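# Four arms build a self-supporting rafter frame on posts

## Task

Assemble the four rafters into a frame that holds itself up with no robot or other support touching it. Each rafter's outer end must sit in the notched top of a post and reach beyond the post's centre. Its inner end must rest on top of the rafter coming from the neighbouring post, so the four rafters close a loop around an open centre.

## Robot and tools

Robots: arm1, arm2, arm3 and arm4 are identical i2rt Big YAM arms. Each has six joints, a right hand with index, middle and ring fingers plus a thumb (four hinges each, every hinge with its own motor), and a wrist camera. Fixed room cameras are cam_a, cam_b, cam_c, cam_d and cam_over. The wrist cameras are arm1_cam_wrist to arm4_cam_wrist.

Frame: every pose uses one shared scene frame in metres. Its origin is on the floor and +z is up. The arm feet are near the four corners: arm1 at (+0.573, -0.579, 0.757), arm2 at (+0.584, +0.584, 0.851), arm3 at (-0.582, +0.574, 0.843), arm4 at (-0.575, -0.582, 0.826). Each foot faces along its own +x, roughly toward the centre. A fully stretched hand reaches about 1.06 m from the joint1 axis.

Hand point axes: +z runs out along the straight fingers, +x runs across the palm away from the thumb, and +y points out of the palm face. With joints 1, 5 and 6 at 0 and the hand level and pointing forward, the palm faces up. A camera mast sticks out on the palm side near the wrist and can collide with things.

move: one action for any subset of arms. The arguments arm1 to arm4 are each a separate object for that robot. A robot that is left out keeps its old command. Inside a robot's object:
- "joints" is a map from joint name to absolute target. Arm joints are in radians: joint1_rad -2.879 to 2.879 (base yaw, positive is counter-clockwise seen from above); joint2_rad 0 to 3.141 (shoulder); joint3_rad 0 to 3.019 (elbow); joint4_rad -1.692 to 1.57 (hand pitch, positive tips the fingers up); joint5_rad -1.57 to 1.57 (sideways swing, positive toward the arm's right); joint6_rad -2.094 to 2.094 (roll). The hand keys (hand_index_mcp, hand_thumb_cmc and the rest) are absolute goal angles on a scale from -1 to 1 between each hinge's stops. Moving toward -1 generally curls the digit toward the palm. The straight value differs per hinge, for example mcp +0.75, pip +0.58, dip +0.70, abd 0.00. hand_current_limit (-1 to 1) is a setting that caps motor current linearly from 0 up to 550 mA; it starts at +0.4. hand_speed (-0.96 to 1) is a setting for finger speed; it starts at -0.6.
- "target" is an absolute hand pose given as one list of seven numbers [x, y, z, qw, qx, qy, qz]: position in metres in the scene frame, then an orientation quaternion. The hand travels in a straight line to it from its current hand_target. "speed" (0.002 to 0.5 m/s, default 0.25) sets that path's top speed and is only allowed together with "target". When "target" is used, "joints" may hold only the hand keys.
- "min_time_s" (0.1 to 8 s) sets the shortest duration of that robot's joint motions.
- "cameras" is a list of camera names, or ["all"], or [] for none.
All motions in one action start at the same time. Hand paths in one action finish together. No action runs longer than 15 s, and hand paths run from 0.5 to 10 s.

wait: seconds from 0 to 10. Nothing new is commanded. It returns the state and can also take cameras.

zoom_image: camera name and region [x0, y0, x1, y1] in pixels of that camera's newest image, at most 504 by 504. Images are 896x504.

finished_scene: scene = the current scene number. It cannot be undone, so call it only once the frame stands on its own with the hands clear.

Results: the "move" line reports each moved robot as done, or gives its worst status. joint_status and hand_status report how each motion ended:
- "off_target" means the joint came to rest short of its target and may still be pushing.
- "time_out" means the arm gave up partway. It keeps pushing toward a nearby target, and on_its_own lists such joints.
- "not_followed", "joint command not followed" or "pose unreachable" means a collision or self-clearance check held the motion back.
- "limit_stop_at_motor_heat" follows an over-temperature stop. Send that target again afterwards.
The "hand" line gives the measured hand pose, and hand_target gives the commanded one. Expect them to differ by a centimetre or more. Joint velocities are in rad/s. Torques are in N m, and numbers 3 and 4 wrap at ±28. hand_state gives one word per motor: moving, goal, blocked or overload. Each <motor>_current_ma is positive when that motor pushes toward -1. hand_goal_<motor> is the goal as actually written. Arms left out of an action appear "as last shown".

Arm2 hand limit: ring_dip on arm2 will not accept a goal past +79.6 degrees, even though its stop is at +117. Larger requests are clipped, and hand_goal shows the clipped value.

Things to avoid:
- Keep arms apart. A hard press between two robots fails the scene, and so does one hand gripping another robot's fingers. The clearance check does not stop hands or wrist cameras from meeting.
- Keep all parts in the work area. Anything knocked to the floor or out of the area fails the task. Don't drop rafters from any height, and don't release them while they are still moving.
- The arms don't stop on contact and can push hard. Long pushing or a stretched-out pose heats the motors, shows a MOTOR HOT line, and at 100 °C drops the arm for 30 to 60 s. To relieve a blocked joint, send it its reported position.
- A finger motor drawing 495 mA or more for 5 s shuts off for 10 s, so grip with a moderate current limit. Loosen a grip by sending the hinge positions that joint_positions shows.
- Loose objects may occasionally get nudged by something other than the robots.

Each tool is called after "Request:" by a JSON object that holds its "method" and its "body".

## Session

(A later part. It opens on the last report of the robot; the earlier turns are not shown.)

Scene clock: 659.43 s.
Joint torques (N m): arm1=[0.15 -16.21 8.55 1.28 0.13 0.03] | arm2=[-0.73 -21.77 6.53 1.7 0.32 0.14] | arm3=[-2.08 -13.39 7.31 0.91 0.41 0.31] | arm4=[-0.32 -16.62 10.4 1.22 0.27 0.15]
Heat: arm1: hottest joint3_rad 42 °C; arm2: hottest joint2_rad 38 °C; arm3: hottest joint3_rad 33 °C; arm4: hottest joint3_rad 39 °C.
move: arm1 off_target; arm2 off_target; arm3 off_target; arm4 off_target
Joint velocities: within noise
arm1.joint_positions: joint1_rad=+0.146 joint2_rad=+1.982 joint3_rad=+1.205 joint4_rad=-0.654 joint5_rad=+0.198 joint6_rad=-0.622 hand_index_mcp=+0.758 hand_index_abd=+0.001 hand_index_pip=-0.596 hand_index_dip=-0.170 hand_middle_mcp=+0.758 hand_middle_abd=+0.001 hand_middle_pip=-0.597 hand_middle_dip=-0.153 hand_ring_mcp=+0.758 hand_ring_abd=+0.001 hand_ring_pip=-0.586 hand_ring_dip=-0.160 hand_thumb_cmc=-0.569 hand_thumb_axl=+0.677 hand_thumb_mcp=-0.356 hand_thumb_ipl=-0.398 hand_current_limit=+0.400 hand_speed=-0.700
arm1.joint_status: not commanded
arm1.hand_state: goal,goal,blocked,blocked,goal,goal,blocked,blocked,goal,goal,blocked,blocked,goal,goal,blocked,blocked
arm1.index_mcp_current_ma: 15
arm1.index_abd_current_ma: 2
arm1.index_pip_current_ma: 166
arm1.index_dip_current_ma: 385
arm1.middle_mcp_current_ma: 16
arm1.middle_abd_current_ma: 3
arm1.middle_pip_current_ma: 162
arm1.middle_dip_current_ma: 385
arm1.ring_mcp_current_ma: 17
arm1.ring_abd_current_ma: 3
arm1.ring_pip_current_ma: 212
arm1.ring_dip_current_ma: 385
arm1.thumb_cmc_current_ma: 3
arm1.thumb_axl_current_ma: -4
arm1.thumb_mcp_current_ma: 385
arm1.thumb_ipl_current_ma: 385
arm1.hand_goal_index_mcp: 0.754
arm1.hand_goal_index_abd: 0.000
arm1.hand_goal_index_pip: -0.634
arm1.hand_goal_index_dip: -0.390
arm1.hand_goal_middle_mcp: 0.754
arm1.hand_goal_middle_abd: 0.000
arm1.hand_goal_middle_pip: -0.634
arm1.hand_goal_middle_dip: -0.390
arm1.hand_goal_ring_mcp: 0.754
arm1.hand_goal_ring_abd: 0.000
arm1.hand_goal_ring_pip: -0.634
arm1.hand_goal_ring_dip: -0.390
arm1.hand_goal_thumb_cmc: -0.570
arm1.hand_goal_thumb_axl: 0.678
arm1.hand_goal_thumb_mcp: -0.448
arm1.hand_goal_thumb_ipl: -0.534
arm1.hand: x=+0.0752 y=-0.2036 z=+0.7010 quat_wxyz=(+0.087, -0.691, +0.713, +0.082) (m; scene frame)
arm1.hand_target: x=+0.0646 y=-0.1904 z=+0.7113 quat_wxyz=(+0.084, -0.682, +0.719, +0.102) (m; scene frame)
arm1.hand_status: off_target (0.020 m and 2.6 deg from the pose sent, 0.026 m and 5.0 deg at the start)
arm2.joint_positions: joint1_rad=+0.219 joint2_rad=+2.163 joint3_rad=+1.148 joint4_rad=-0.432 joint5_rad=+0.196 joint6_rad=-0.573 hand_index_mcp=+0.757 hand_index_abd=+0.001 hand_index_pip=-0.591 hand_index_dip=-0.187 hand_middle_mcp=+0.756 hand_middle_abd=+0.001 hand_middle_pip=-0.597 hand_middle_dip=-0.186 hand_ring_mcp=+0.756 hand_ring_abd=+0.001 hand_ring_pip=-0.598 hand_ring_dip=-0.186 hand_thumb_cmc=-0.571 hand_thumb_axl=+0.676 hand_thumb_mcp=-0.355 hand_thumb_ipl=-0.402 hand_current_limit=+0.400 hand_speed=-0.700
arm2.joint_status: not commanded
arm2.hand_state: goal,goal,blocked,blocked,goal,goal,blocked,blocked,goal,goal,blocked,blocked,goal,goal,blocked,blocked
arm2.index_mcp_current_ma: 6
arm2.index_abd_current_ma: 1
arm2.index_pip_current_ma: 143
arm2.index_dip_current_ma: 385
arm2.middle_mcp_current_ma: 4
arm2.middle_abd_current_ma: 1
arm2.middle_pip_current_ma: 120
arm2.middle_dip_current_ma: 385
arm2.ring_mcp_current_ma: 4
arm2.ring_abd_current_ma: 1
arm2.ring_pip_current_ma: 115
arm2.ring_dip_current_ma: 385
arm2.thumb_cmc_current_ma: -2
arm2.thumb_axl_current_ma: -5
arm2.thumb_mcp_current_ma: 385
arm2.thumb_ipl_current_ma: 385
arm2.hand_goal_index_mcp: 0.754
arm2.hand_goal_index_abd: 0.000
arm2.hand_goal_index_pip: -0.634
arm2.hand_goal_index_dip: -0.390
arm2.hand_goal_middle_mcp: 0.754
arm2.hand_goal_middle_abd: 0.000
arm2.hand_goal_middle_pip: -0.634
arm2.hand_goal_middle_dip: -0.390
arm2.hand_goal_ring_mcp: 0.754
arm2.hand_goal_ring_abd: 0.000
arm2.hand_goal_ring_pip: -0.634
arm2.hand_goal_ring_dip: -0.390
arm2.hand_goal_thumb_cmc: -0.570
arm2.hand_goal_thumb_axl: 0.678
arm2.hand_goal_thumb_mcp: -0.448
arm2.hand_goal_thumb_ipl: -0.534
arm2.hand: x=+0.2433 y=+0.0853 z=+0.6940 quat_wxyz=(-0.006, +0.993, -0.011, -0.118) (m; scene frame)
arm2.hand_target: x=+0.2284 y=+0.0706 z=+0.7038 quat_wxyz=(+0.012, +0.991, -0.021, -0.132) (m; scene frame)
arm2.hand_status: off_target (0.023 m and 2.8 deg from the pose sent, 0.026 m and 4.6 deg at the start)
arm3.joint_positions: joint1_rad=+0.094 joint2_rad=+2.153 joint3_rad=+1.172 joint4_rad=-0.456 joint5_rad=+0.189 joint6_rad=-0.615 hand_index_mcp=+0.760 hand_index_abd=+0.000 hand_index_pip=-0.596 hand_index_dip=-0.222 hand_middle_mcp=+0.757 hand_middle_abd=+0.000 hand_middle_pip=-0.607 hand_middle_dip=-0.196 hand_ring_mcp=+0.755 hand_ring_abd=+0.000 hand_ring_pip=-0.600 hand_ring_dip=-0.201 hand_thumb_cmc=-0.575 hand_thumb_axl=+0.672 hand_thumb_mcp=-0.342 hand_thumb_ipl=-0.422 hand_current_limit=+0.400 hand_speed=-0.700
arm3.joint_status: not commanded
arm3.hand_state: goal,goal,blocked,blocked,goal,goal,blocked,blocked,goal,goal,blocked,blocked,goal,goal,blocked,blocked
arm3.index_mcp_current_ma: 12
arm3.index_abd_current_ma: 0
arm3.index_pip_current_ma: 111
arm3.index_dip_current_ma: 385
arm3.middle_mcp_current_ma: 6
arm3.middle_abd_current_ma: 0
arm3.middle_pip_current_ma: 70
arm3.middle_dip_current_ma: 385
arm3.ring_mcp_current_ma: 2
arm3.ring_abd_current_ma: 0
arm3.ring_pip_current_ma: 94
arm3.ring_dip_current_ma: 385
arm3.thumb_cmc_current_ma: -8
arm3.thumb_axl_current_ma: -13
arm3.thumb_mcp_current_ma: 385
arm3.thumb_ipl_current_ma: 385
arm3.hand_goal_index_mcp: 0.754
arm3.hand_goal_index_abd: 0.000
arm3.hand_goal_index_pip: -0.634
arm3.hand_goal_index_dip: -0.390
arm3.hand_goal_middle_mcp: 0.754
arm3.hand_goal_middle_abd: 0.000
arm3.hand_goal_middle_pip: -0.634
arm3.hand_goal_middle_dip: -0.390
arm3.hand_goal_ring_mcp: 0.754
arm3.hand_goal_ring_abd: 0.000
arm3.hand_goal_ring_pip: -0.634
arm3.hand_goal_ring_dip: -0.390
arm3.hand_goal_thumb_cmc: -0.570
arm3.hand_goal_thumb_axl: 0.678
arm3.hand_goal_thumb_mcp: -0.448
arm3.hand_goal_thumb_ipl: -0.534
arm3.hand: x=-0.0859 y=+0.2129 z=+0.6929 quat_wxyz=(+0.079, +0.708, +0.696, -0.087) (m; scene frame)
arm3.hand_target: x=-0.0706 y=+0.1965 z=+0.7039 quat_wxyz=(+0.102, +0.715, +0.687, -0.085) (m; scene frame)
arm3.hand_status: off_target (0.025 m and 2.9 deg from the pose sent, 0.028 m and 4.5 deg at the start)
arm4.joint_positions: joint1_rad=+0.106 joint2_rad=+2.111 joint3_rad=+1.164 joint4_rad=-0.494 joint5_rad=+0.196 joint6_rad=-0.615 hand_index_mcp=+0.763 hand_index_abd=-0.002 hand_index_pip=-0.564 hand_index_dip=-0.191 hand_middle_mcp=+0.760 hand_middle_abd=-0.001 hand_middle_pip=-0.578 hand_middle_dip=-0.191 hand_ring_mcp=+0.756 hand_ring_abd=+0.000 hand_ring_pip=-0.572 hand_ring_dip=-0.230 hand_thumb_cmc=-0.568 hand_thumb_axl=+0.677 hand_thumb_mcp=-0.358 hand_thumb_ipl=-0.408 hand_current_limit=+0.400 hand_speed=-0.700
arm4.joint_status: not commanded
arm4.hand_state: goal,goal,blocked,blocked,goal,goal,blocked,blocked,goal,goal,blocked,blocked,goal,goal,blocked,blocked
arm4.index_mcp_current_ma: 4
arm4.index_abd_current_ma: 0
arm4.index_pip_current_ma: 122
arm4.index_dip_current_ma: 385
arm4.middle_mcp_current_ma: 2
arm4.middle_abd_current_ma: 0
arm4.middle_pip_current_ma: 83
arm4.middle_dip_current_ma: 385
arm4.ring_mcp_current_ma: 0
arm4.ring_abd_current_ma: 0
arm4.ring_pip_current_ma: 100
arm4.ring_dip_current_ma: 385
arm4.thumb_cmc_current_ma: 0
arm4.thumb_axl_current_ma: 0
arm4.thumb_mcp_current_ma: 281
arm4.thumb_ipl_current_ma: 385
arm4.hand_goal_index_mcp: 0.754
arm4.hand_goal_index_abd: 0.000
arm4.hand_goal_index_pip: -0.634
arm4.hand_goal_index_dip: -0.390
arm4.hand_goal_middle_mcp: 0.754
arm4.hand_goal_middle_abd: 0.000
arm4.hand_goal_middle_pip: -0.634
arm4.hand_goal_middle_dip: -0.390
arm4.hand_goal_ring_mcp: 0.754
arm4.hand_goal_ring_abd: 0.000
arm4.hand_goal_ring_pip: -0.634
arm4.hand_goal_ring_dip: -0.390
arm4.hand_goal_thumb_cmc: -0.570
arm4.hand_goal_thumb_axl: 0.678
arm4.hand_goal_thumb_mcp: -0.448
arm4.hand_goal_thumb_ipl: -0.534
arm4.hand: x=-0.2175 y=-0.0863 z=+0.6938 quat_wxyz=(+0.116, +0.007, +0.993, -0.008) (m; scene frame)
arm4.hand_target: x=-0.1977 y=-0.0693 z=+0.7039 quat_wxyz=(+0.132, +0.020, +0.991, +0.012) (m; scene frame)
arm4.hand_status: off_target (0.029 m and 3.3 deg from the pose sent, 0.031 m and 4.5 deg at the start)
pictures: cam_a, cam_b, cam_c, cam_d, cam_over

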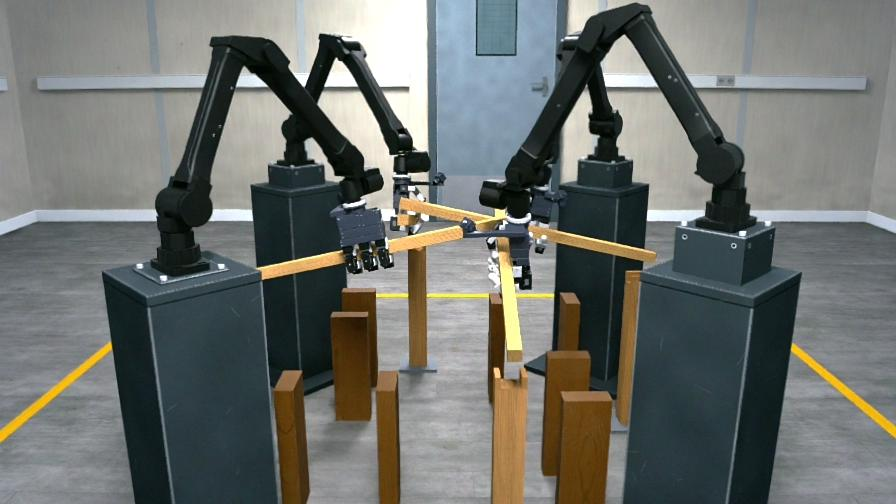

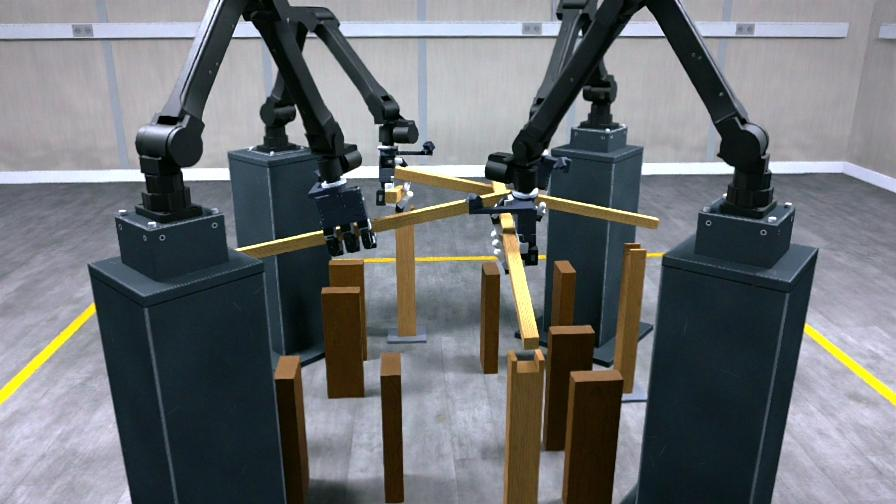

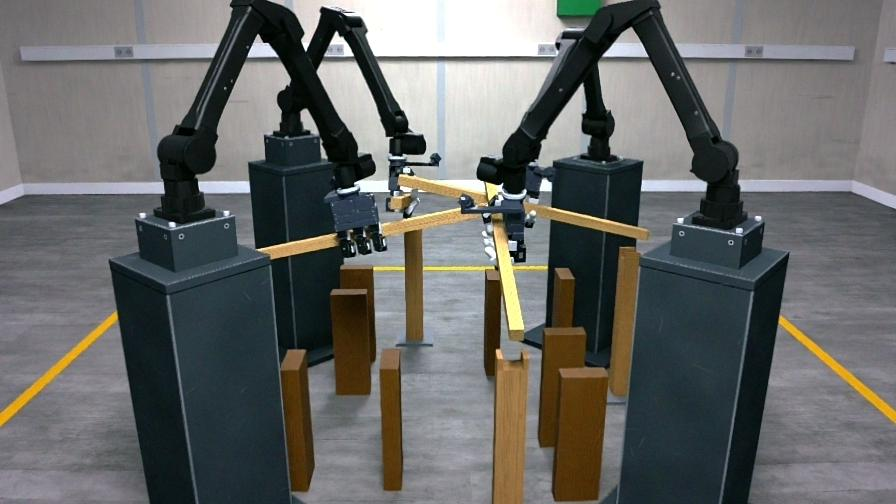

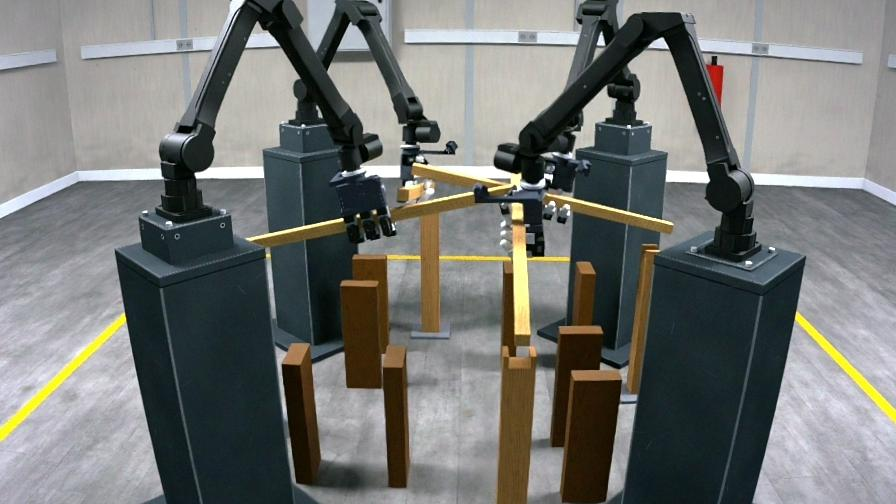

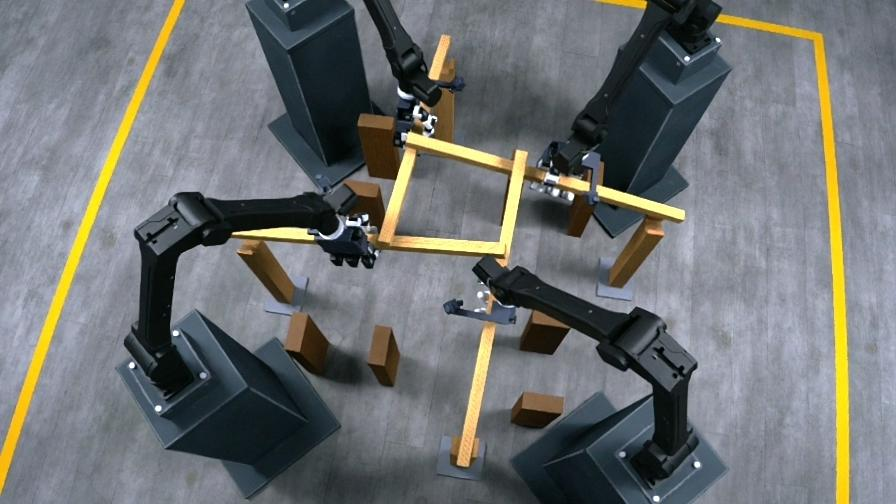

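Request:
{"method": "move", "body": {"arm1": {"target":[0.064,-0.190,0.703,-0.0848,0.6792,-0.7226,-0.1016],"speed":0.05}, "arm2": {"target":[0.228,0.070,0.690,0.0109,0.9913,-0.0265,-0.1318],"speed":0.05}, "arm3": {"target":[-0.070,0.195,0.700,0.1008,0.7207,0.6811,-0.0857],"speed":0.05}, "arm4": {"target":[-0.195,-0.068,0.690,0.1318,0.0280,0.9913,0.0107],"speed":0.05}, "cameras": ["cam_a","cam_b","cam_c","cam_d"]}}

Request:
{"method": "zoom_image", "body": {"camera": "cam_a", "region": [470, 320, 550, 420]}}

Request:
{"method": "zoom_image", "body": {"camera": "cam_b", "region": [480, 300, 560, 400]}}

Request:
{"method": "zoom_image", "body": {"camera": "cam_c", "region": [470, 300, 550, 400]}}

Request:
{"method": "zoom_image", "body": {"camera": "cam_d", "region": [480, 300, 560, 400]}}

Scene clock: 678.77 s.
Joint torques (N m): arm1=[0.26 -16.38 8.16 1.4 0.23 0.07] | arm2=[-0.5 -22.18 6.67 1.65 0.32 0.11] | arm3=[-1.9 -13.45 7.5 0.9 0.42 0.3] | arm4=[-0.32 -17.03 10.56 1.24 0.28 0.15]
Heat: arm1: hottest joint3_rad 41 °C; arm2: hottest joint2_rad 37 °C; arm3: hottest joint3_rad 33 °C; arm4: hottest joint3_rad 39 °C.
move: arm1 off_target; arm2 off_target; arm3 off_target; arm4 off_target
Joint velocities: within noise
arm1.joint_positions: joint1_rad=+0.146 joint2_rad=+1.999 joint3_rad=+1.205 joint4_rad=-0.639 joint5_rad=+0.198 joint6_rad=-0.610 hand_index_mcp=+0.758 hand_index_abd=+0.001 hand_index_pip=-0.596 hand_index_dip=-0.170 hand_middle_mcp=+0.758 hand_middle_abd=+0.001 hand_middle_pip=-0.597 hand_middle_dip=-0.153 hand_ring_mcp=+0.758 hand_ring_abd=+0.001 hand_ring_pip=-0.586 hand_ring_dip=-0.160 hand_thumb_cmc=-0.569 hand_thumb_axl=+0.677 hand_thumb_mcp=-0.356 hand_thumb_ipl=-0.398 hand_current_limit=+0.400 hand_speed=-0.700
arm1.joint_status: not commanded
arm1.hand_state: goal,goal,blocked,blocked,goal,goal,blocked,blocked,goal,goal,blocked,blocked,goal,goal,blocked,blocked
arm1.index_mcp_current_ma: 15
arm1.index_abd_current_ma: 2
arm1.index_pip_current_ma: 166
arm1.index_dip_current_ma: 385
arm1.middle_mcp_current_ma: 16
arm1.middle_abd_current_ma: 3
arm1.middle_pip_current_ma: 162
arm1.middle_dip_current_ma: 385
arm1.ring_mcp_current_ma: 17
arm1.ring_abd_current_ma: 3
arm1.ring_pip_current_ma: 212
arm1.ring_dip_current_ma: 385
arm1.thumb_cmc_current_ma: 3
arm1.thumb_axl_current_ma: -4
arm1.thumb_mcp_current_ma: 385
arm1.thumb_ipl_current_ma: 385
arm1.hand_goal_index_mcp: 0.754
arm1.hand_goal_index_abd: 0.000
arm1.hand_goal_index_pip: -0.634
arm1.hand_goal_index_dip: -0.390
arm1.hand_goal_middle_mcp: 0.754
arm1.hand_goal_middle_abd: 0.000
arm1.hand_goal_middle_pip: -0.634
arm1.hand_goal_middle_dip: -0.390
arm1.hand_goal_ring_mcp: 0.754
arm1.hand_goal_ring_abd: 0.000
arm1.hand_goal_ring_pip: -0.634
arm1.hand_goal_ring_dip: -0.390
arm1.hand_goal_thumb_cmc: -0.570
arm1.hand_goal_thumb_axl: 0.678
arm1.hand_goal_thumb_mcp: -0.448
arm1.hand_goal_thumb_ipl: -0.534
arm1.hand: x=+0.0751 y=-0.2024 z=+0.6932 quat_wxyz=(+0.087, -0.687, +0.717, +0.082) (m; scene frame)
arm1.hand_target: x=+0.0645 y=-0.1904 z=+0.7033 quat_wxyz=(+0.085, -0.679, +0.722, +0.101) (m; scene frame)
arm1.hand_status: off_target (0.019 m and 2.5 deg from the pose sent, 0.018 m and 2.8 deg at the start)
arm2.joint_positions: joint1_rad=+0.219 joint2_rad=+2.195 joint3_rad=+1.148 joint4_rad=-0.411 joint5_rad=+0.198 joint6_rad=-0.559 hand_index_mcp=+0.757 hand_index_abd=+0.001 hand_index_pip=-0.591 hand_index_dip=-0.187 hand_middle_mcp=+0.756 hand_middle_abd=+0.001 hand_middle_pip=-0.597 hand_middle_dip=-0.186 hand_ring_mcp=+0.756 hand_ring_abd=+0.001 hand_ring_pip=-0.598 hand_ring_dip=-0.186 hand_thumb_cmc=-0.571 hand_thumb_axl=+0.676 hand_thumb_mcp=-0.355 hand_thumb_ipl=-0.402 hand_current_limit=+0.400 hand_speed=-0.700
arm2.joint_status: not commanded
arm2.hand_state: goal,goal,blocked,blocked,goal,goal,blocked,blocked,goal,goal,blocked,blocked,goal,goal,blocked,blocked
arm2.index_mcp_current_ma: 6
arm2.index_abd_current_ma: 1
arm2.index_pip_current_ma: 143
arm2.index_dip_current_ma: 385
arm2.middle_mcp_current_ma: 4
arm2.middle_abd_current_ma: 1
arm2.middle_pip_current_ma: 120
arm2.middle_dip_current_ma: 385
arm2.ring_mcp_current_ma: 4
arm2.ring_abd_current_ma: 1
arm2.ring_pip_current_ma: 115
arm2.ring_dip_current_ma: 385
arm2.thumb_cmc_current_ma: -2
arm2.thumb_axl_current_ma: -5
arm2.thumb_mcp_current_ma: 385
arm2.thumb_ipl_current_ma: 385
arm2.hand_goal_index_mcp: 0.754
arm2.hand_goal_index_abd: 0.000
arm2.hand_goal_index_pip: -0.634
arm2.hand_goal_index_dip: -0.390
arm2.hand_goal_middle_mcp: 0.754
arm2.hand_goal_middle_abd: 0.000
arm2.hand_goal_middle_pip: -0.634
arm2.hand_goal_middle_dip: -0.390
arm2.hand_goal_ring_mcp: 0.754
arm2.hand_goal_ring_abd: 0.000
arm2.hand_goal_ring_pip: -0.634
arm2.hand_goal_ring_dip: -0.390
arm2.hand_goal_thumb_cmc: -0.570
arm2.hand_goal_thumb_axl: 0.678
arm2.hand_goal_thumb_mcp: -0.448
arm2.hand_goal_thumb_ipl: -0.534
arm2.hand: x=+0.2442 y=+0.0897 z=+0.6781 quat_wxyz=(-0.010, +0.993, -0.018, -0.115) (m; scene frame)
arm2.hand_target: x=+0.2286 y=+0.0708 z=+0.6910 quat_wxyz=(+0.011, +0.991, -0.026, -0.132) (m; scene frame)
arm2.hand_status: off_target (0.028 m and 3.2 deg from the pose sent, 0.022 m and 3.1 deg at the start)
arm3.joint_positions: joint1_rad=+0.094 joint2_rad=+2.161 joint3_rad=+1.172 joint4_rad=-0.456 joint5_rad=+0.192 joint6_rad=-0.596 hand_index_mcp=+0.760 hand_index_abd=+0.000 hand_index_pip=-0.596 hand_index_dip=-0.222 hand_middle_mcp=+0.757 hand_middle_abd=+0.000 hand_middle_pip=-0.607 hand_middle_dip=-0.196 hand_ring_mcp=+0.755 hand_ring_abd=+0.000 hand_ring_pip=-0.600 hand_ring_dip=-0.201 hand_thumb_cmc=-0.575 hand_thumb_axl=+0.672 hand_thumb_mcp=-0.342 hand_thumb_ipl=-0.422 hand_current_limit=+0.400 hand_speed=-0.700
arm3.joint_status: not commanded
arm3.hand_state: goal,goal,blocked,blocked,goal,goal,blocked,blocked,goal,goal,blocked,blocked,goal,goal,blocked,blocked
arm3.index_mcp_current_ma: 12
arm3.index_abd_current_ma: 0
arm3.index_pip_current_ma: 111
arm3.index_dip_current_ma: 385
arm3.middle_mcp_current_ma: 6
arm3.middle_abd_current_ma: 0
arm3.middle_pip_current_ma: 70
arm3.middle_dip_current_ma: 385
arm3.ring_mcp_current_ma: 2
arm3.ring_abd_current_ma: 0
arm3.ring_pip_current_ma: 94
arm3.ring_dip_current_ma: 385
arm3.thumb_cmc_current_ma: -8
arm3.thumb_axl_current_ma: -13
arm3.thumb_mcp_current_ma: 385
arm3.thumb_ipl_current_ma: 385
arm3.hand_goal_index_mcp: 0.754
arm3.hand_goal_index_abd: 0.000
arm3.hand_goal_index_pip: -0.634
arm3.hand_goal_index_dip: -0.390
arm3.hand_goal_middle_mcp: 0.754
arm3.hand_goal_middle_abd: 0.000
arm3.hand_goal_middle_pip: -0.634
arm3.hand_goal_middle_dip: -0.390
arm3.hand_goal_ring_mcp: 0.754
arm3.hand_goal_ring_abd: 0.000
arm3.hand_goal_ring_pip: -0.634
arm3.hand_goal_ring_dip: -0.390
arm3.hand_goal_thumb_cmc: -0.570
arm3.hand_goal_thumb_axl: 0.678
arm3.hand_goal_thumb_mcp: -0.448
arm3.hand_goal_thumb_ipl: -0.534
arm3.hand: x=-0.0884 y=+0.2123 z=+0.6888 quat_wxyz=(+0.076, +0.715, +0.690, -0.088) (m; scene frame)
arm3.hand_target: x=-0.0707 y=+0.1956 z=+0.7011 quat_wxyz=(+0.101, +0.720, +0.681, -0.086) (m; scene frame)
arm3.hand_status: off_target (0.028 m and 3.1 deg from the pose sent, 0.025 m and 3.4 deg at the start)
arm4.joint_positions: joint1_rad=+0.106 joint2_rad=+2.143 joint3_rad=+1.164 joint4_rad=-0.474 joint5_rad=+0.198 joint6_rad=-0.598 hand_index_mcp=+0.763 hand_index_abd=-0.002 hand_index_pip=-0.564 hand_index_dip=-0.191 hand_middle_mcp=+0.760 hand_middle_abd=-0.001 hand_middle_pip=-0.578 hand_middle_dip=-0.191 hand_ring_mcp=+0.756 hand_ring_abd=+0.000 hand_ring_pip=-0.572 hand_ring_dip=-0.230 hand_thumb_cmc=-0.568 hand_thumb_axl=+0.677 hand_thumb_mcp=-0.358 hand_thumb_ipl=-0.408 hand_current_limit=+0.400 hand_speed=-0.700
arm4.joint_status: not commanded
arm4.hand_state: goal,goal,blocked,blocked,goal,goal,blocked,blocked,goal,goal,blocked,blocked,goal,goal,blocked,blocked
arm4.index_mcp_current_ma: 4
arm4.index_abd_current_ma: 0
arm4.index_pip_current_ma: 122
arm4.index_dip_current_ma: 385
arm4.middle_mcp_current_ma: 2
arm4.middle_abd_current_ma: 0
arm4.middle_pip_current_ma: 83
arm4.middle_dip_current_ma: 385
arm4.ring_mcp_current_ma: 0
arm4.ring_abd_current_ma: 0
arm4.ring_pip_current_ma: 100
arm4.ring_dip_current_ma: 385
arm4.thumb_cmc_current_ma: 0
arm4.thumb_axl_current_ma: 0
arm4.thumb_mcp_current_ma: 281
arm4.thumb_ipl_current_ma: 385
arm4.hand_goal_index_mcp: 0.754
arm4.hand_goal_index_abd: 0.000
arm4.hand_goal_index_pip: -0.634
arm4.hand_goal_index_dip: -0.390
arm4.hand_goal_middle_mcp: 0.754
arm4.hand_goal_middle_abd: 0.000
arm4.hand_goal_middle_pip: -0.634
arm4.hand_goal_middle_dip: -0.390
arm4.hand_goal_ring_mcp: 0.754
arm4.hand_goal_ring_abd: 0.000
arm4.hand_goal_ring_pip: -0.634
arm4.hand_goal_ring_dip: -0.390
arm4.hand_goal_thumb_cmc: -0.570
arm4.hand_goal_thumb_axl: 0.678
arm4.hand_goal_thumb_mcp: -0.448
arm4.hand_goal_thumb_ipl: -0.534
arm4.hand: x=-0.2180 y=-0.0901 z=+0.6778 quat_wxyz=(+0.114, +0.014, +0.993, -0.012) (m; scene frame)
arm4.hand_target: x=-0.1959 y=-0.0695 z=+0.6914 quat_wxyz=(+0.132, +0.028, +0.991, +0.011) (m; scene frame)
arm4.hand_status: off_target (0.034 m and 3.7 deg from the pose sent, 0.029 m and 3.7 deg at the start)
pictures: cam_a, cam_b, cam_c, cam_d

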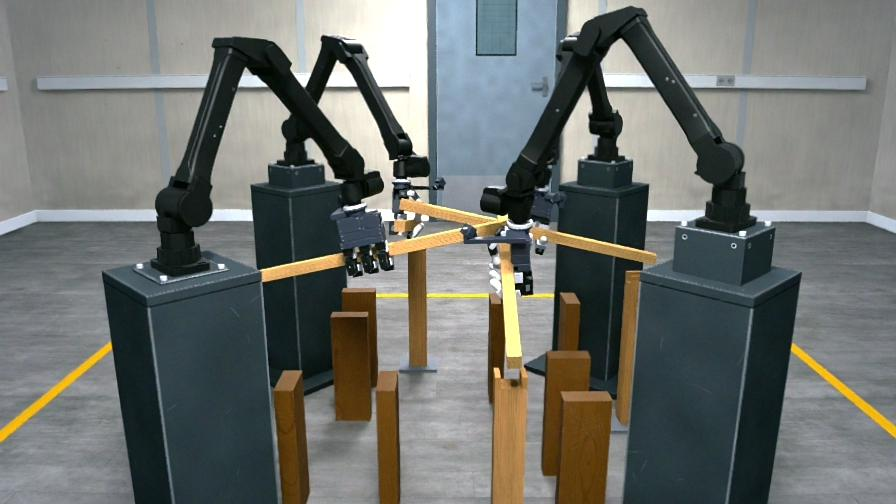

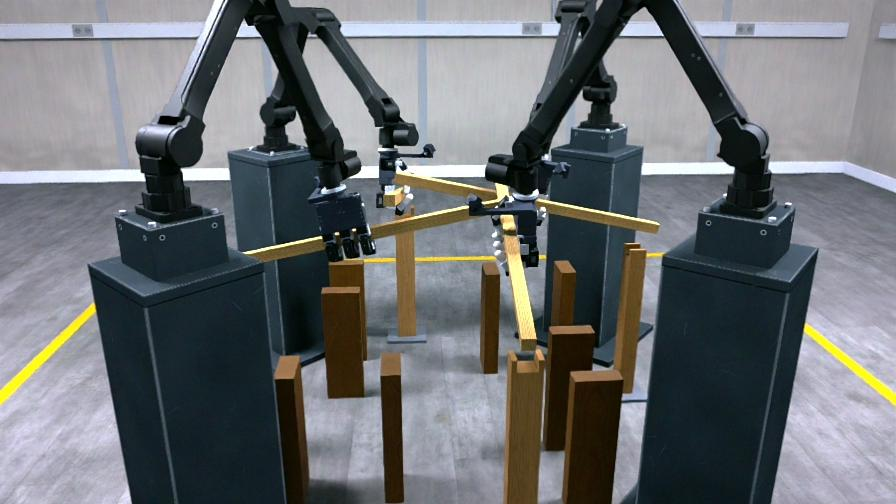

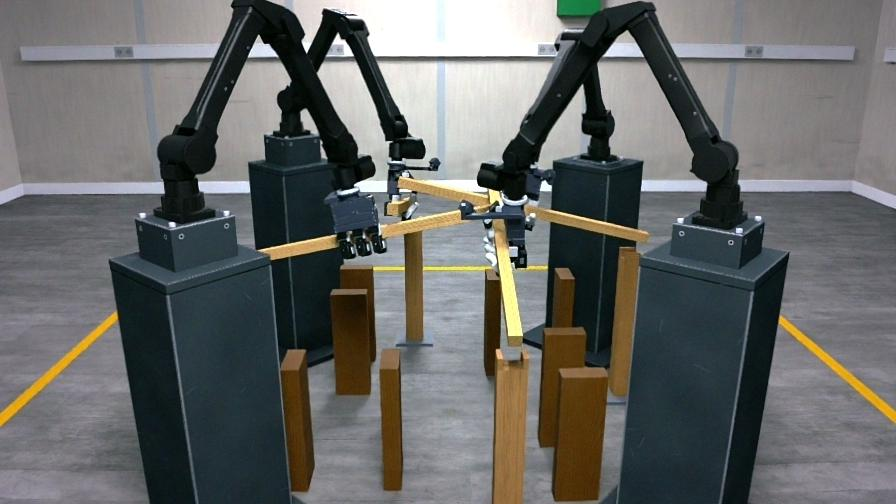

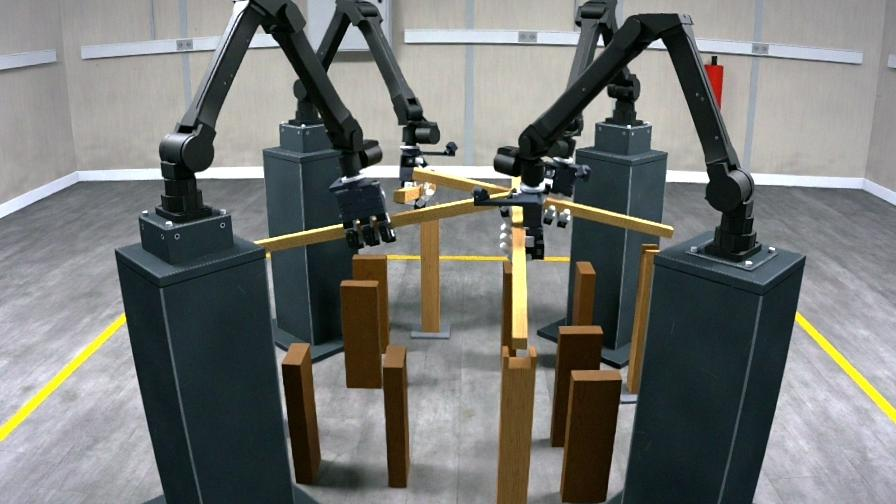

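Scaled by 5.040.

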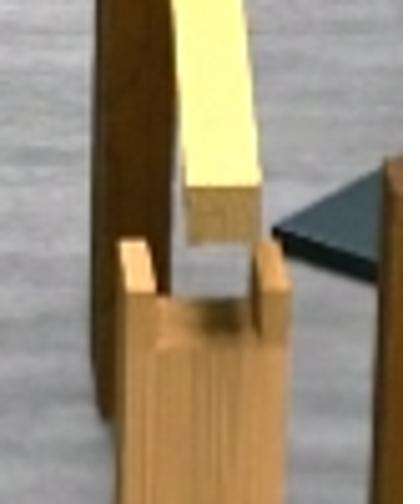

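Scaled by 5.040.

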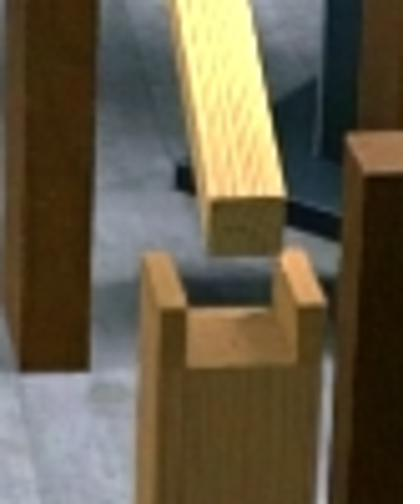

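Scaled by 5.040.

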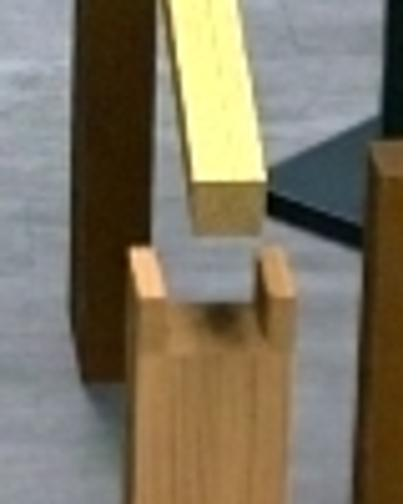

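Scaled by 5.040.

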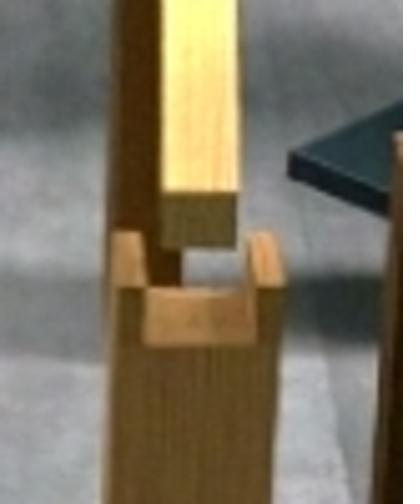

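Request:
{"method": "move", "body": {"arm1": {"target":[0.064,-0.190,0.699,-0.0848,0.6792,-0.7226,-0.1016],"speed":0.05}, "arm2": {"target":[0.228,0.061,0.690,0.0109,0.9913,-0.0265,-0.1318],"speed":0.05}, "arm3": {"target":[-0.068,0.195,0.699,0.1008,0.7207,0.6811,-0.0857],"speed":0.05}, "arm4": {"target":[-0.195,-0.059,0.690,0.1318,0.0280,0.9913,0.0107],"speed":0.05}, "cameras": ["cam_a","cam_b","cam_c","cam_d"]}}

Request:
{"method": "zoom_image", "body": {"camera": "cam_a", "region": [470, 320, 550, 420]}}

Request:
{"method": "zoom_image", "body": {"camera": "cam_b", "region": [480, 300, 560, 400]}}

Request:
{"method": "zoom_image", "body": {"camera": "cam_c", "region": [470, 300, 550, 400]}}

Request:
{"method": "zoom_image", "body": {"camera": "cam_d", "region": [480, 300, 560, 400]}}

Scene clock: 691.27 s.
Joint torques (N m): arm1=[-0.03 -16.38 7.97 1.44 0.22 0.01] | arm2=[0.21 -22.3 7.1 0.96 0.32 0.11] | arm3=[-1.73 -13.39 7.84 0.84 0.43 0.31] | arm4=[0.21 -16.97 11.08 0.64 0.29 0.15]
Heat: arm1: hottest joint3_rad 41 °C; arm2: hottest joint2_rad 36 °C; arm3: hottest joint3_rad 33 °C; arm4: hottest joint3_rad 39 °C.
move: arm1 off_target; arm2 off_target; arm3 off_target; arm4 off_target
Joint velocities: within noise
arm1.joint_positions: joint1_rad=+0.146 joint2_rad=+2.005 joint3_rad=+1.205 joint4_rad=-0.630 joint5_rad=+0.198 joint6_rad=-0.610 hand_index_mcp=+0.758 hand_index_abd=+0.001 hand_index_pip=-0.596 hand_index_dip=-0.170 hand_middle_mcp=+0.758 hand_middle_abd=+0.001 hand_middle_pip=-0.597 hand_middle_dip=-0.153 hand_ring_mcp=+0.758 hand_ring_abd=+0.001 hand_ring_pip=-0.586 hand_ring_dip=-0.160 hand_thumb_cmc=-0.569 hand_thumb_axl=+0.677 hand_thumb_mcp=-0.356 hand_thumb_ipl=-0.398 hand_current_limit=+0.400 hand_speed=-0.700
arm1.joint_status: not commanded
arm1.hand_state: goal,goal,blocked,blocked,goal,goal,blocked,blocked,goal,goal,blocked,blocked,goal,goal,blocked,blocked
arm1.index_mcp_current_ma: 15
arm1.index_abd_current_ma: 2
arm1.index_pip_current_ma: 166
arm1.index_dip_current_ma: 385
arm1.middle_mcp_current_ma: 16
arm1.middle_abd_current_ma: 3
arm1.middle_pip_current_ma: 162
arm1.middle_dip_current_ma: 385
arm1.ring_mcp_current_ma: 17
arm1.ring_abd_current_ma: 3
arm1.ring_pip_current_ma: 212
arm1.ring_dip_current_ma: 385
arm1.thumb_cmc_current_ma: 3
arm1.thumb_axl_current_ma: -4
arm1.thumb_mcp_current_ma: 385
arm1.thumb_ipl_current_ma: 385
arm1.hand_goal_index_mcp: 0.754
arm1.hand_goal_index_abd: 0.000
arm1.hand_goal_index_pip: -0.634
arm1.hand_goal_index_dip: -0.390
arm1.hand_goal_middle_mcp: 0.754
arm1.hand_goal_middle_abd: 0.000
arm1.hand_goal_middle_pip: -0.634
arm1.hand_goal_middle_dip: -0.390
arm1.hand_goal_ring_mcp: 0.754
arm1.hand_goal_ring_abd: 0.000
arm1.hand_goal_ring_pip: -0.634
arm1.hand_goal_ring_dip: -0.390
arm1.hand_goal_thumb_cmc: -0.570
arm1.hand_goal_thumb_axl: 0.678
arm1.hand_goal_thumb_mcp: -0.448
arm1.hand_goal_thumb_ipl: -0.534
arm1.hand: x=+0.0746 y=-0.2020 z=+0.6902 quat_wxyz=(+0.087, -0.687, +0.717, +0.083) (m; scene frame)
arm1.hand_target: x=+0.0644 y=-0.1904 z=+0.6993 quat_wxyz=(+0.085, -0.679, +0.722, +0.102) (m; scene frame)
arm1.hand_status: off_target (0.018 m and 2.4 deg from the pose sent, 0.018 m and 2.5 deg at the start)
arm2.joint_positions: joint1_rad=+0.219 joint2_rad=+2.203 joint3_rad=+1.169 joint4_rad=-0.411 joint5_rad=+0.200 joint6_rad=-0.549 hand_index_mcp=+0.757 hand_index_abd=+0.001 hand_index_pip=-0.591 hand_index_dip=-0.187 hand_middle_mcp=+0.756 hand_middle_abd=+0.001 hand_middle_pip=-0.597 hand_middle_dip=-0.186 hand_ring_mcp=+0.756 hand_ring_abd=+0.001 hand_ring_pip=-0.598 hand_ring_dip=-0.186 hand_thumb_cmc=-0.571 hand_thumb_axl=+0.676 hand_thumb_mcp=-0.355 hand_thumb_ipl=-0.402 hand_current_limit=+0.400 hand_speed=-0.700
arm2.joint_status: not commanded
arm2.hand_state: goal,goal,blocked,blocked,goal,goal,blocked,blocked,goal,goal,blocked,blocked,goal,goal,blocked,blocked
arm2.index_mcp_current_ma: 6
arm2.index_abd_current_ma: 1
arm2.index_pip_current_ma: 143
arm2.index_dip_current_ma: 385
arm2.middle_mcp_current_ma: 4
arm2.middle_abd_current_ma: 1
arm2.middle_pip_current_ma: 120
arm2.middle_dip_current_ma: 385
arm2.ring_mcp_current_ma: 4
arm2.ring_abd_current_ma: 1
arm2.ring_pip_current_ma: 115
arm2.ring_dip_current_ma: 385
arm2.thumb_cmc_current_ma: -2
arm2.thumb_axl_current_ma: -5
arm2.thumb_mcp_current_ma: 385
arm2.thumb_ipl_current_ma: 385
arm2.hand_goal_index_mcp: 0.754
arm2.hand_goal_index_abd: 0.000
arm2.hand_goal_index_pip: -0.634
arm2.hand_goal_index_dip: -0.390
arm2.hand_goal_middle_mcp: 0.754
arm2.hand_goal_middle_abd: 0.000
arm2.hand_goal_middle_pip: -0.634
arm2.hand_goal_middle_dip: -0.390
arm2.hand_goal_ring_mcp: 0.754
arm2.hand_goal_ring_abd: 0.000
arm2.hand_goal_ring_pip: -0.634
arm2.hand_goal_ring_dip: -0.390
arm2.hand_goal_thumb_cmc: -0.570
arm2.hand_goal_thumb_axl: 0.678
arm2.hand_goal_thumb_mcp: -0.448
arm2.hand_goal_thumb_ipl: -0.534
arm2.hand: x=+0.2376 y=+0.0816 z=+0.6807 quat_wxyz=(-0.004, +0.992, -0.023, -0.120) (m; scene frame)
arm2.hand_target: x=+0.2286 y=+0.0616 z=+0.6907 quat_wxyz=(+0.011, +0.991, -0.026, -0.132) (m; scene frame)
arm2.hand_status: off_target (0.025 m and 2.2 deg from the pose sent, 0.035 m and 3.2 deg at the start)
arm3.joint_positions: joint1_rad=+0.094 joint2_rad=+2.164 joint3_rad=+1.172 joint4_rad=-0.456 joint5_rad=+0.192 joint6_rad=-0.594 hand_index_mcp=+0.760 hand_index_abd=+0.000 hand_index_pip=-0.596 hand_index_dip=-0.222 hand_middle_mcp=+0.757 hand_middle_abd=+0.000 hand_middle_pip=-0.607 hand_middle_dip=-0.196 hand_ring_mcp=+0.755 hand_ring_abd=+0.000 hand_ring_pip=-0.600 hand_ring_dip=-0.201 hand_thumb_cmc=-0.575 hand_thumb_axl=+0.672 hand_thumb_mcp=-0.342 hand_thumb_ipl=-0.422 hand_current_limit=+0.400 hand_speed=-0.700
arm3.joint_status: not commanded
arm3.hand_state: goal,goal,blocked,blocked,goal,goal,blocked,blocked,goal,goal,blocked,blocked,goal,goal,blocked,blocked
arm3.index_mcp_current_ma: 12
arm3.index_abd_current_ma: 0
arm3.index_pip_current_ma: 111
arm3.index_dip_current_ma: 385
arm3.middle_mcp_current_ma: 6
arm3.middle_abd_current_ma: 0
arm3.middle_pip_current_ma: 70
arm3.middle_dip_current_ma: 385
arm3.ring_mcp_current_ma: 2
arm3.ring_abd_current_ma: 0
arm3.ring_pip_current_ma: 94
arm3.ring_dip_current_ma: 385
arm3.thumb_cmc_current_ma: -8
arm3.thumb_axl_current_ma: -13
arm3.thumb_mcp_current_ma: 385
arm3.thumb_ipl_current_ma: 385
arm3.hand_goal_index_mcp: 0.754
arm3.hand_goal_index_abd: 0.000
arm3.hand_goal_index_pip: -0.634
arm3.hand_goal_index_dip: -0.390
arm3.hand_goal_middle_mcp: 0.754
arm3.hand_goal_middle_abd: 0.000
arm3.hand_goal_middle_pip: -0.634
arm3.hand_goal_middle_dip: -0.390
arm3.hand_goal_ring_mcp: 0.754
arm3.hand_goal_ring_abd: 0.000
arm3.hand_goal_ring_pip: -0.634
arm3.hand_goal_ring_dip: -0.390
arm3.hand_goal_thumb_cmc: -0.570
arm3.hand_goal_thumb_axl: 0.678
arm3.hand_goal_thumb_mcp: -0.448
arm3.hand_goal_thumb_ipl: -0.534
arm3.hand: x=-0.0893 y=+0.2126 z=+0.6868 quat_wxyz=(+0.074, +0.716, +0.689, -0.089) (m; scene frame)
arm3.hand_target: x=-0.0689 y=+0.1957 z=+0.7001 quat_wxyz=(+0.101, +0.720, +0.681, -0.086) (m; scene frame)
arm3.hand_status: off_target (0.030 m and 3.2 deg from the pose sent, 0.029 m and 3.1 deg at the start)
arm4.joint_positions: joint1_rad=+0.106 joint2_rad=+2.151 joint3_rad=+1.186 joint4_rad=-0.474 joint5_rad=+0.200 joint6_rad=-0.588 hand_index_mcp=+0.763 hand_index_abd=-0.002 hand_index_pip=-0.564 hand_index_dip=-0.191 hand_middle_mcp=+0.760 hand_middle_abd=-0.001 hand_middle_pip=-0.578 hand_middle_dip=-0.191 hand_ring_mcp=+0.756 hand_ring_abd=+0.000 hand_ring_pip=-0.572 hand_ring_dip=-0.230 hand_thumb_cmc=-0.568 hand_thumb_axl=+0.677 hand_thumb_mcp=-0.358 hand_thumb_ipl=-0.408 hand_current_limit=+0.400 hand_speed=-0.700
arm4.joint_status: not commanded
arm4.hand_state: goal,goal,blocked,blocked,goal,goal,blocked,blocked,goal,goal,blocked,blocked,goal,goal,blocked,blocked
arm4.index_mcp_current_ma: 4
arm4.index_abd_current_ma: 0
arm4.index_pip_current_ma: 122
arm4.index_dip_current_ma: 385
arm4.middle_mcp_current_ma: 2
arm4.middle_abd_current_ma: 0
arm4.middle_pip_current_ma: 83
arm4.middle_dip_current_ma: 385
arm4.ring_mcp_current_ma: 0
arm4.ring_abd_current_ma: 0
arm4.ring_pip_current_ma: 100
arm4.ring_dip_current_ma: 385
arm4.thumb_cmc_current_ma: 0
arm4.thumb_axl_current_ma: 0
arm4.thumb_mcp_current_ma: 281
arm4.thumb_ipl_current_ma: 385
arm4.hand_goal_index_mcp: 0.754
arm4.hand_goal_index_abd: 0.000
arm4.hand_goal_index_pip: -0.634
arm4.hand_goal_index_dip: -0.390
arm4.hand_goal_middle_mcp: 0.754
arm4.hand_goal_middle_abd: 0.000
arm4.hand_goal_middle_pip: -0.634
arm4.hand_goal_middle_dip: -0.390
arm4.hand_goal_ring_mcp: 0.754
arm4.hand_goal_ring_abd: 0.000
arm4.hand_goal_ring_pip: -0.634
arm4.hand_goal_ring_dip: -0.390
arm4.hand_goal_thumb_cmc: -0.570
arm4.hand_goal_thumb_axl: 0.678
arm4.hand_goal_thumb_mcp: -0.448
arm4.hand_goal_thumb_ipl: -0.534
arm4.hand: x=-0.2112 y=-0.0825 z=+0.6803 quat_wxyz=(+0.119, +0.020, +0.993, -0.007) (m; scene frame)
arm4.hand_target: x=-0.1958 y=-0.0602 z=+0.6911 quat_wxyz=(+0.132, +0.028, +0.991, +0.011) (m; scene frame)
arm4.hand_status: off_target (0.030 m and 2.7 deg from the pose sent, 0.041 m and 3.7 deg at the start)
pictures: cam_a, cam_b, cam_c, cam_d

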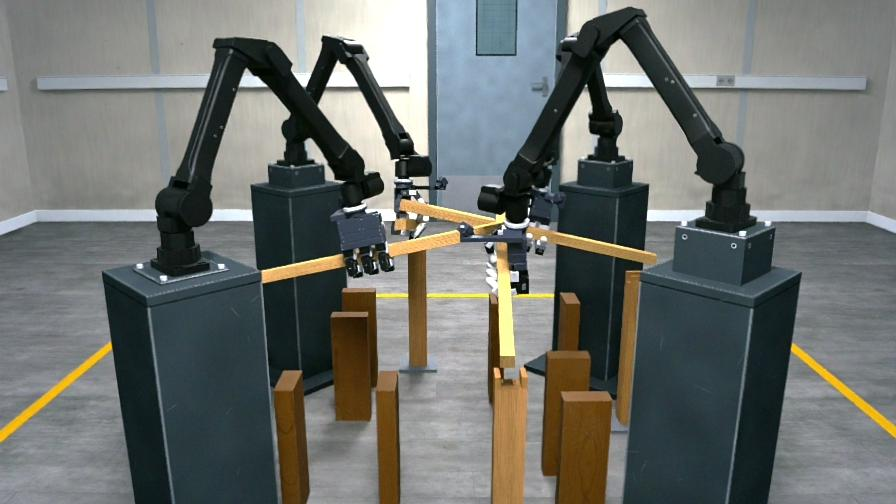

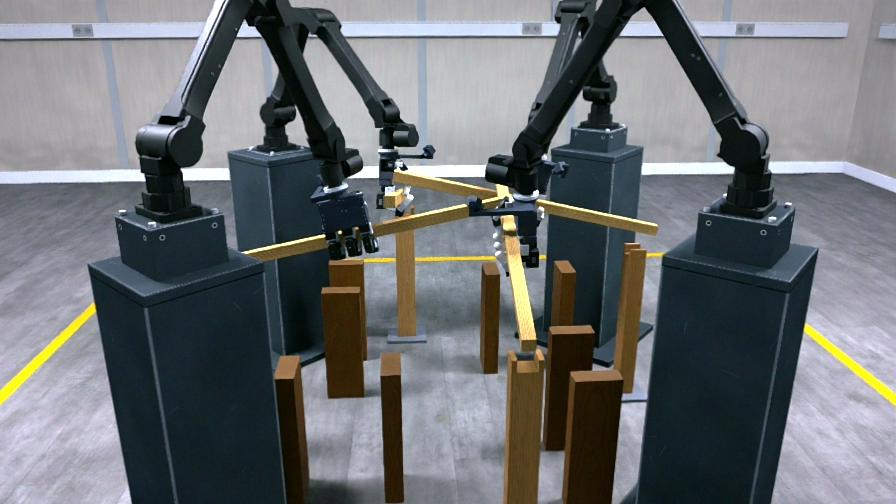

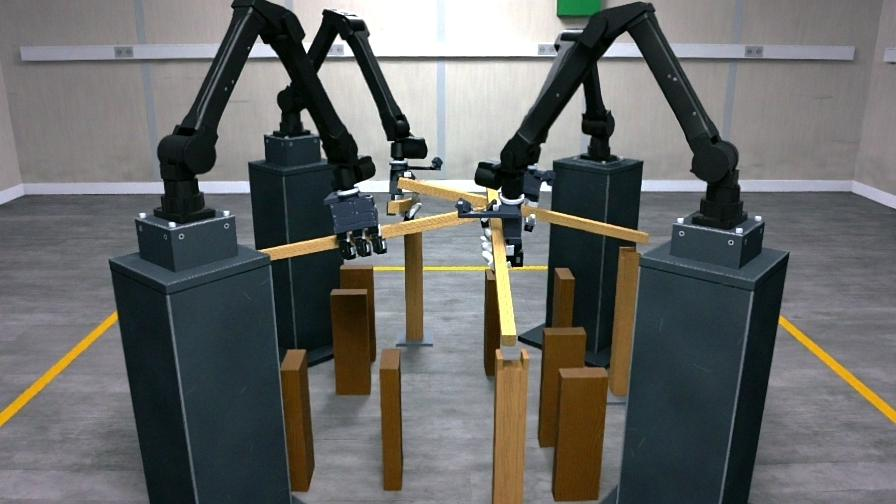

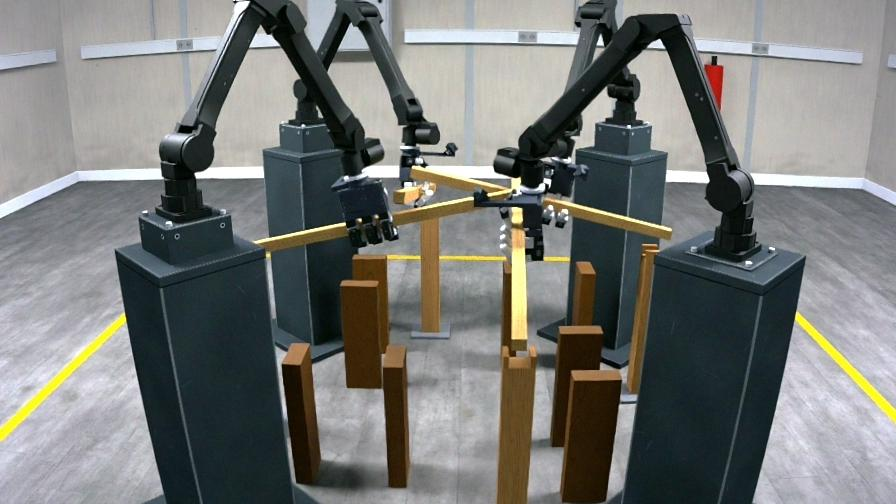

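Scaled by 5.040.

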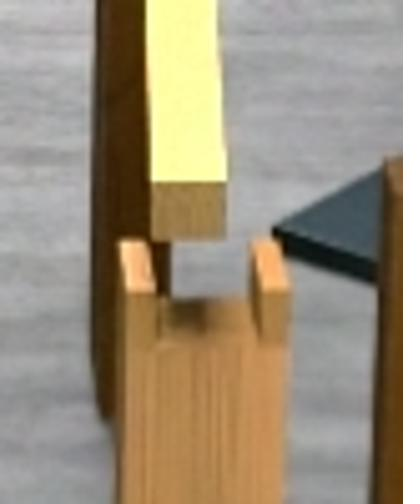

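Scaled by 5.040.

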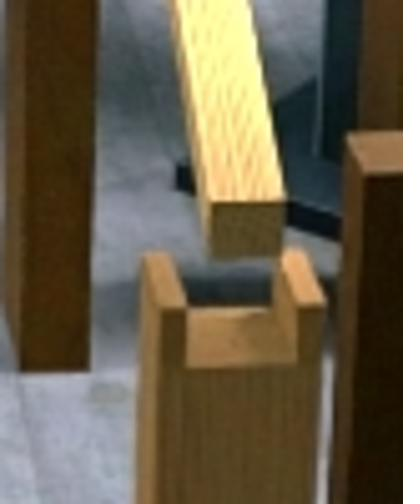

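Scaled by 5.040.

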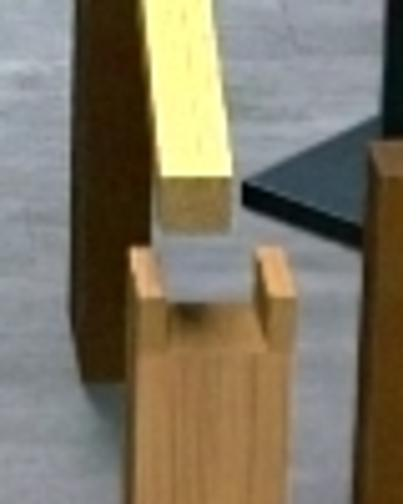

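Scaled by 5.040.

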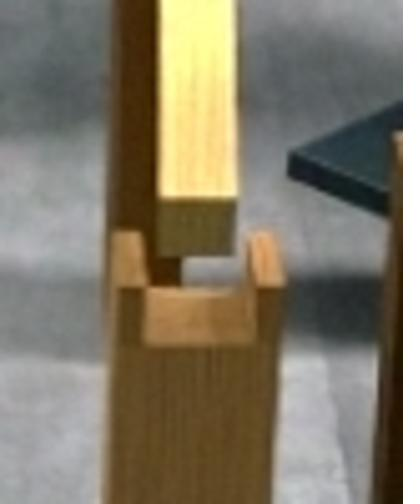

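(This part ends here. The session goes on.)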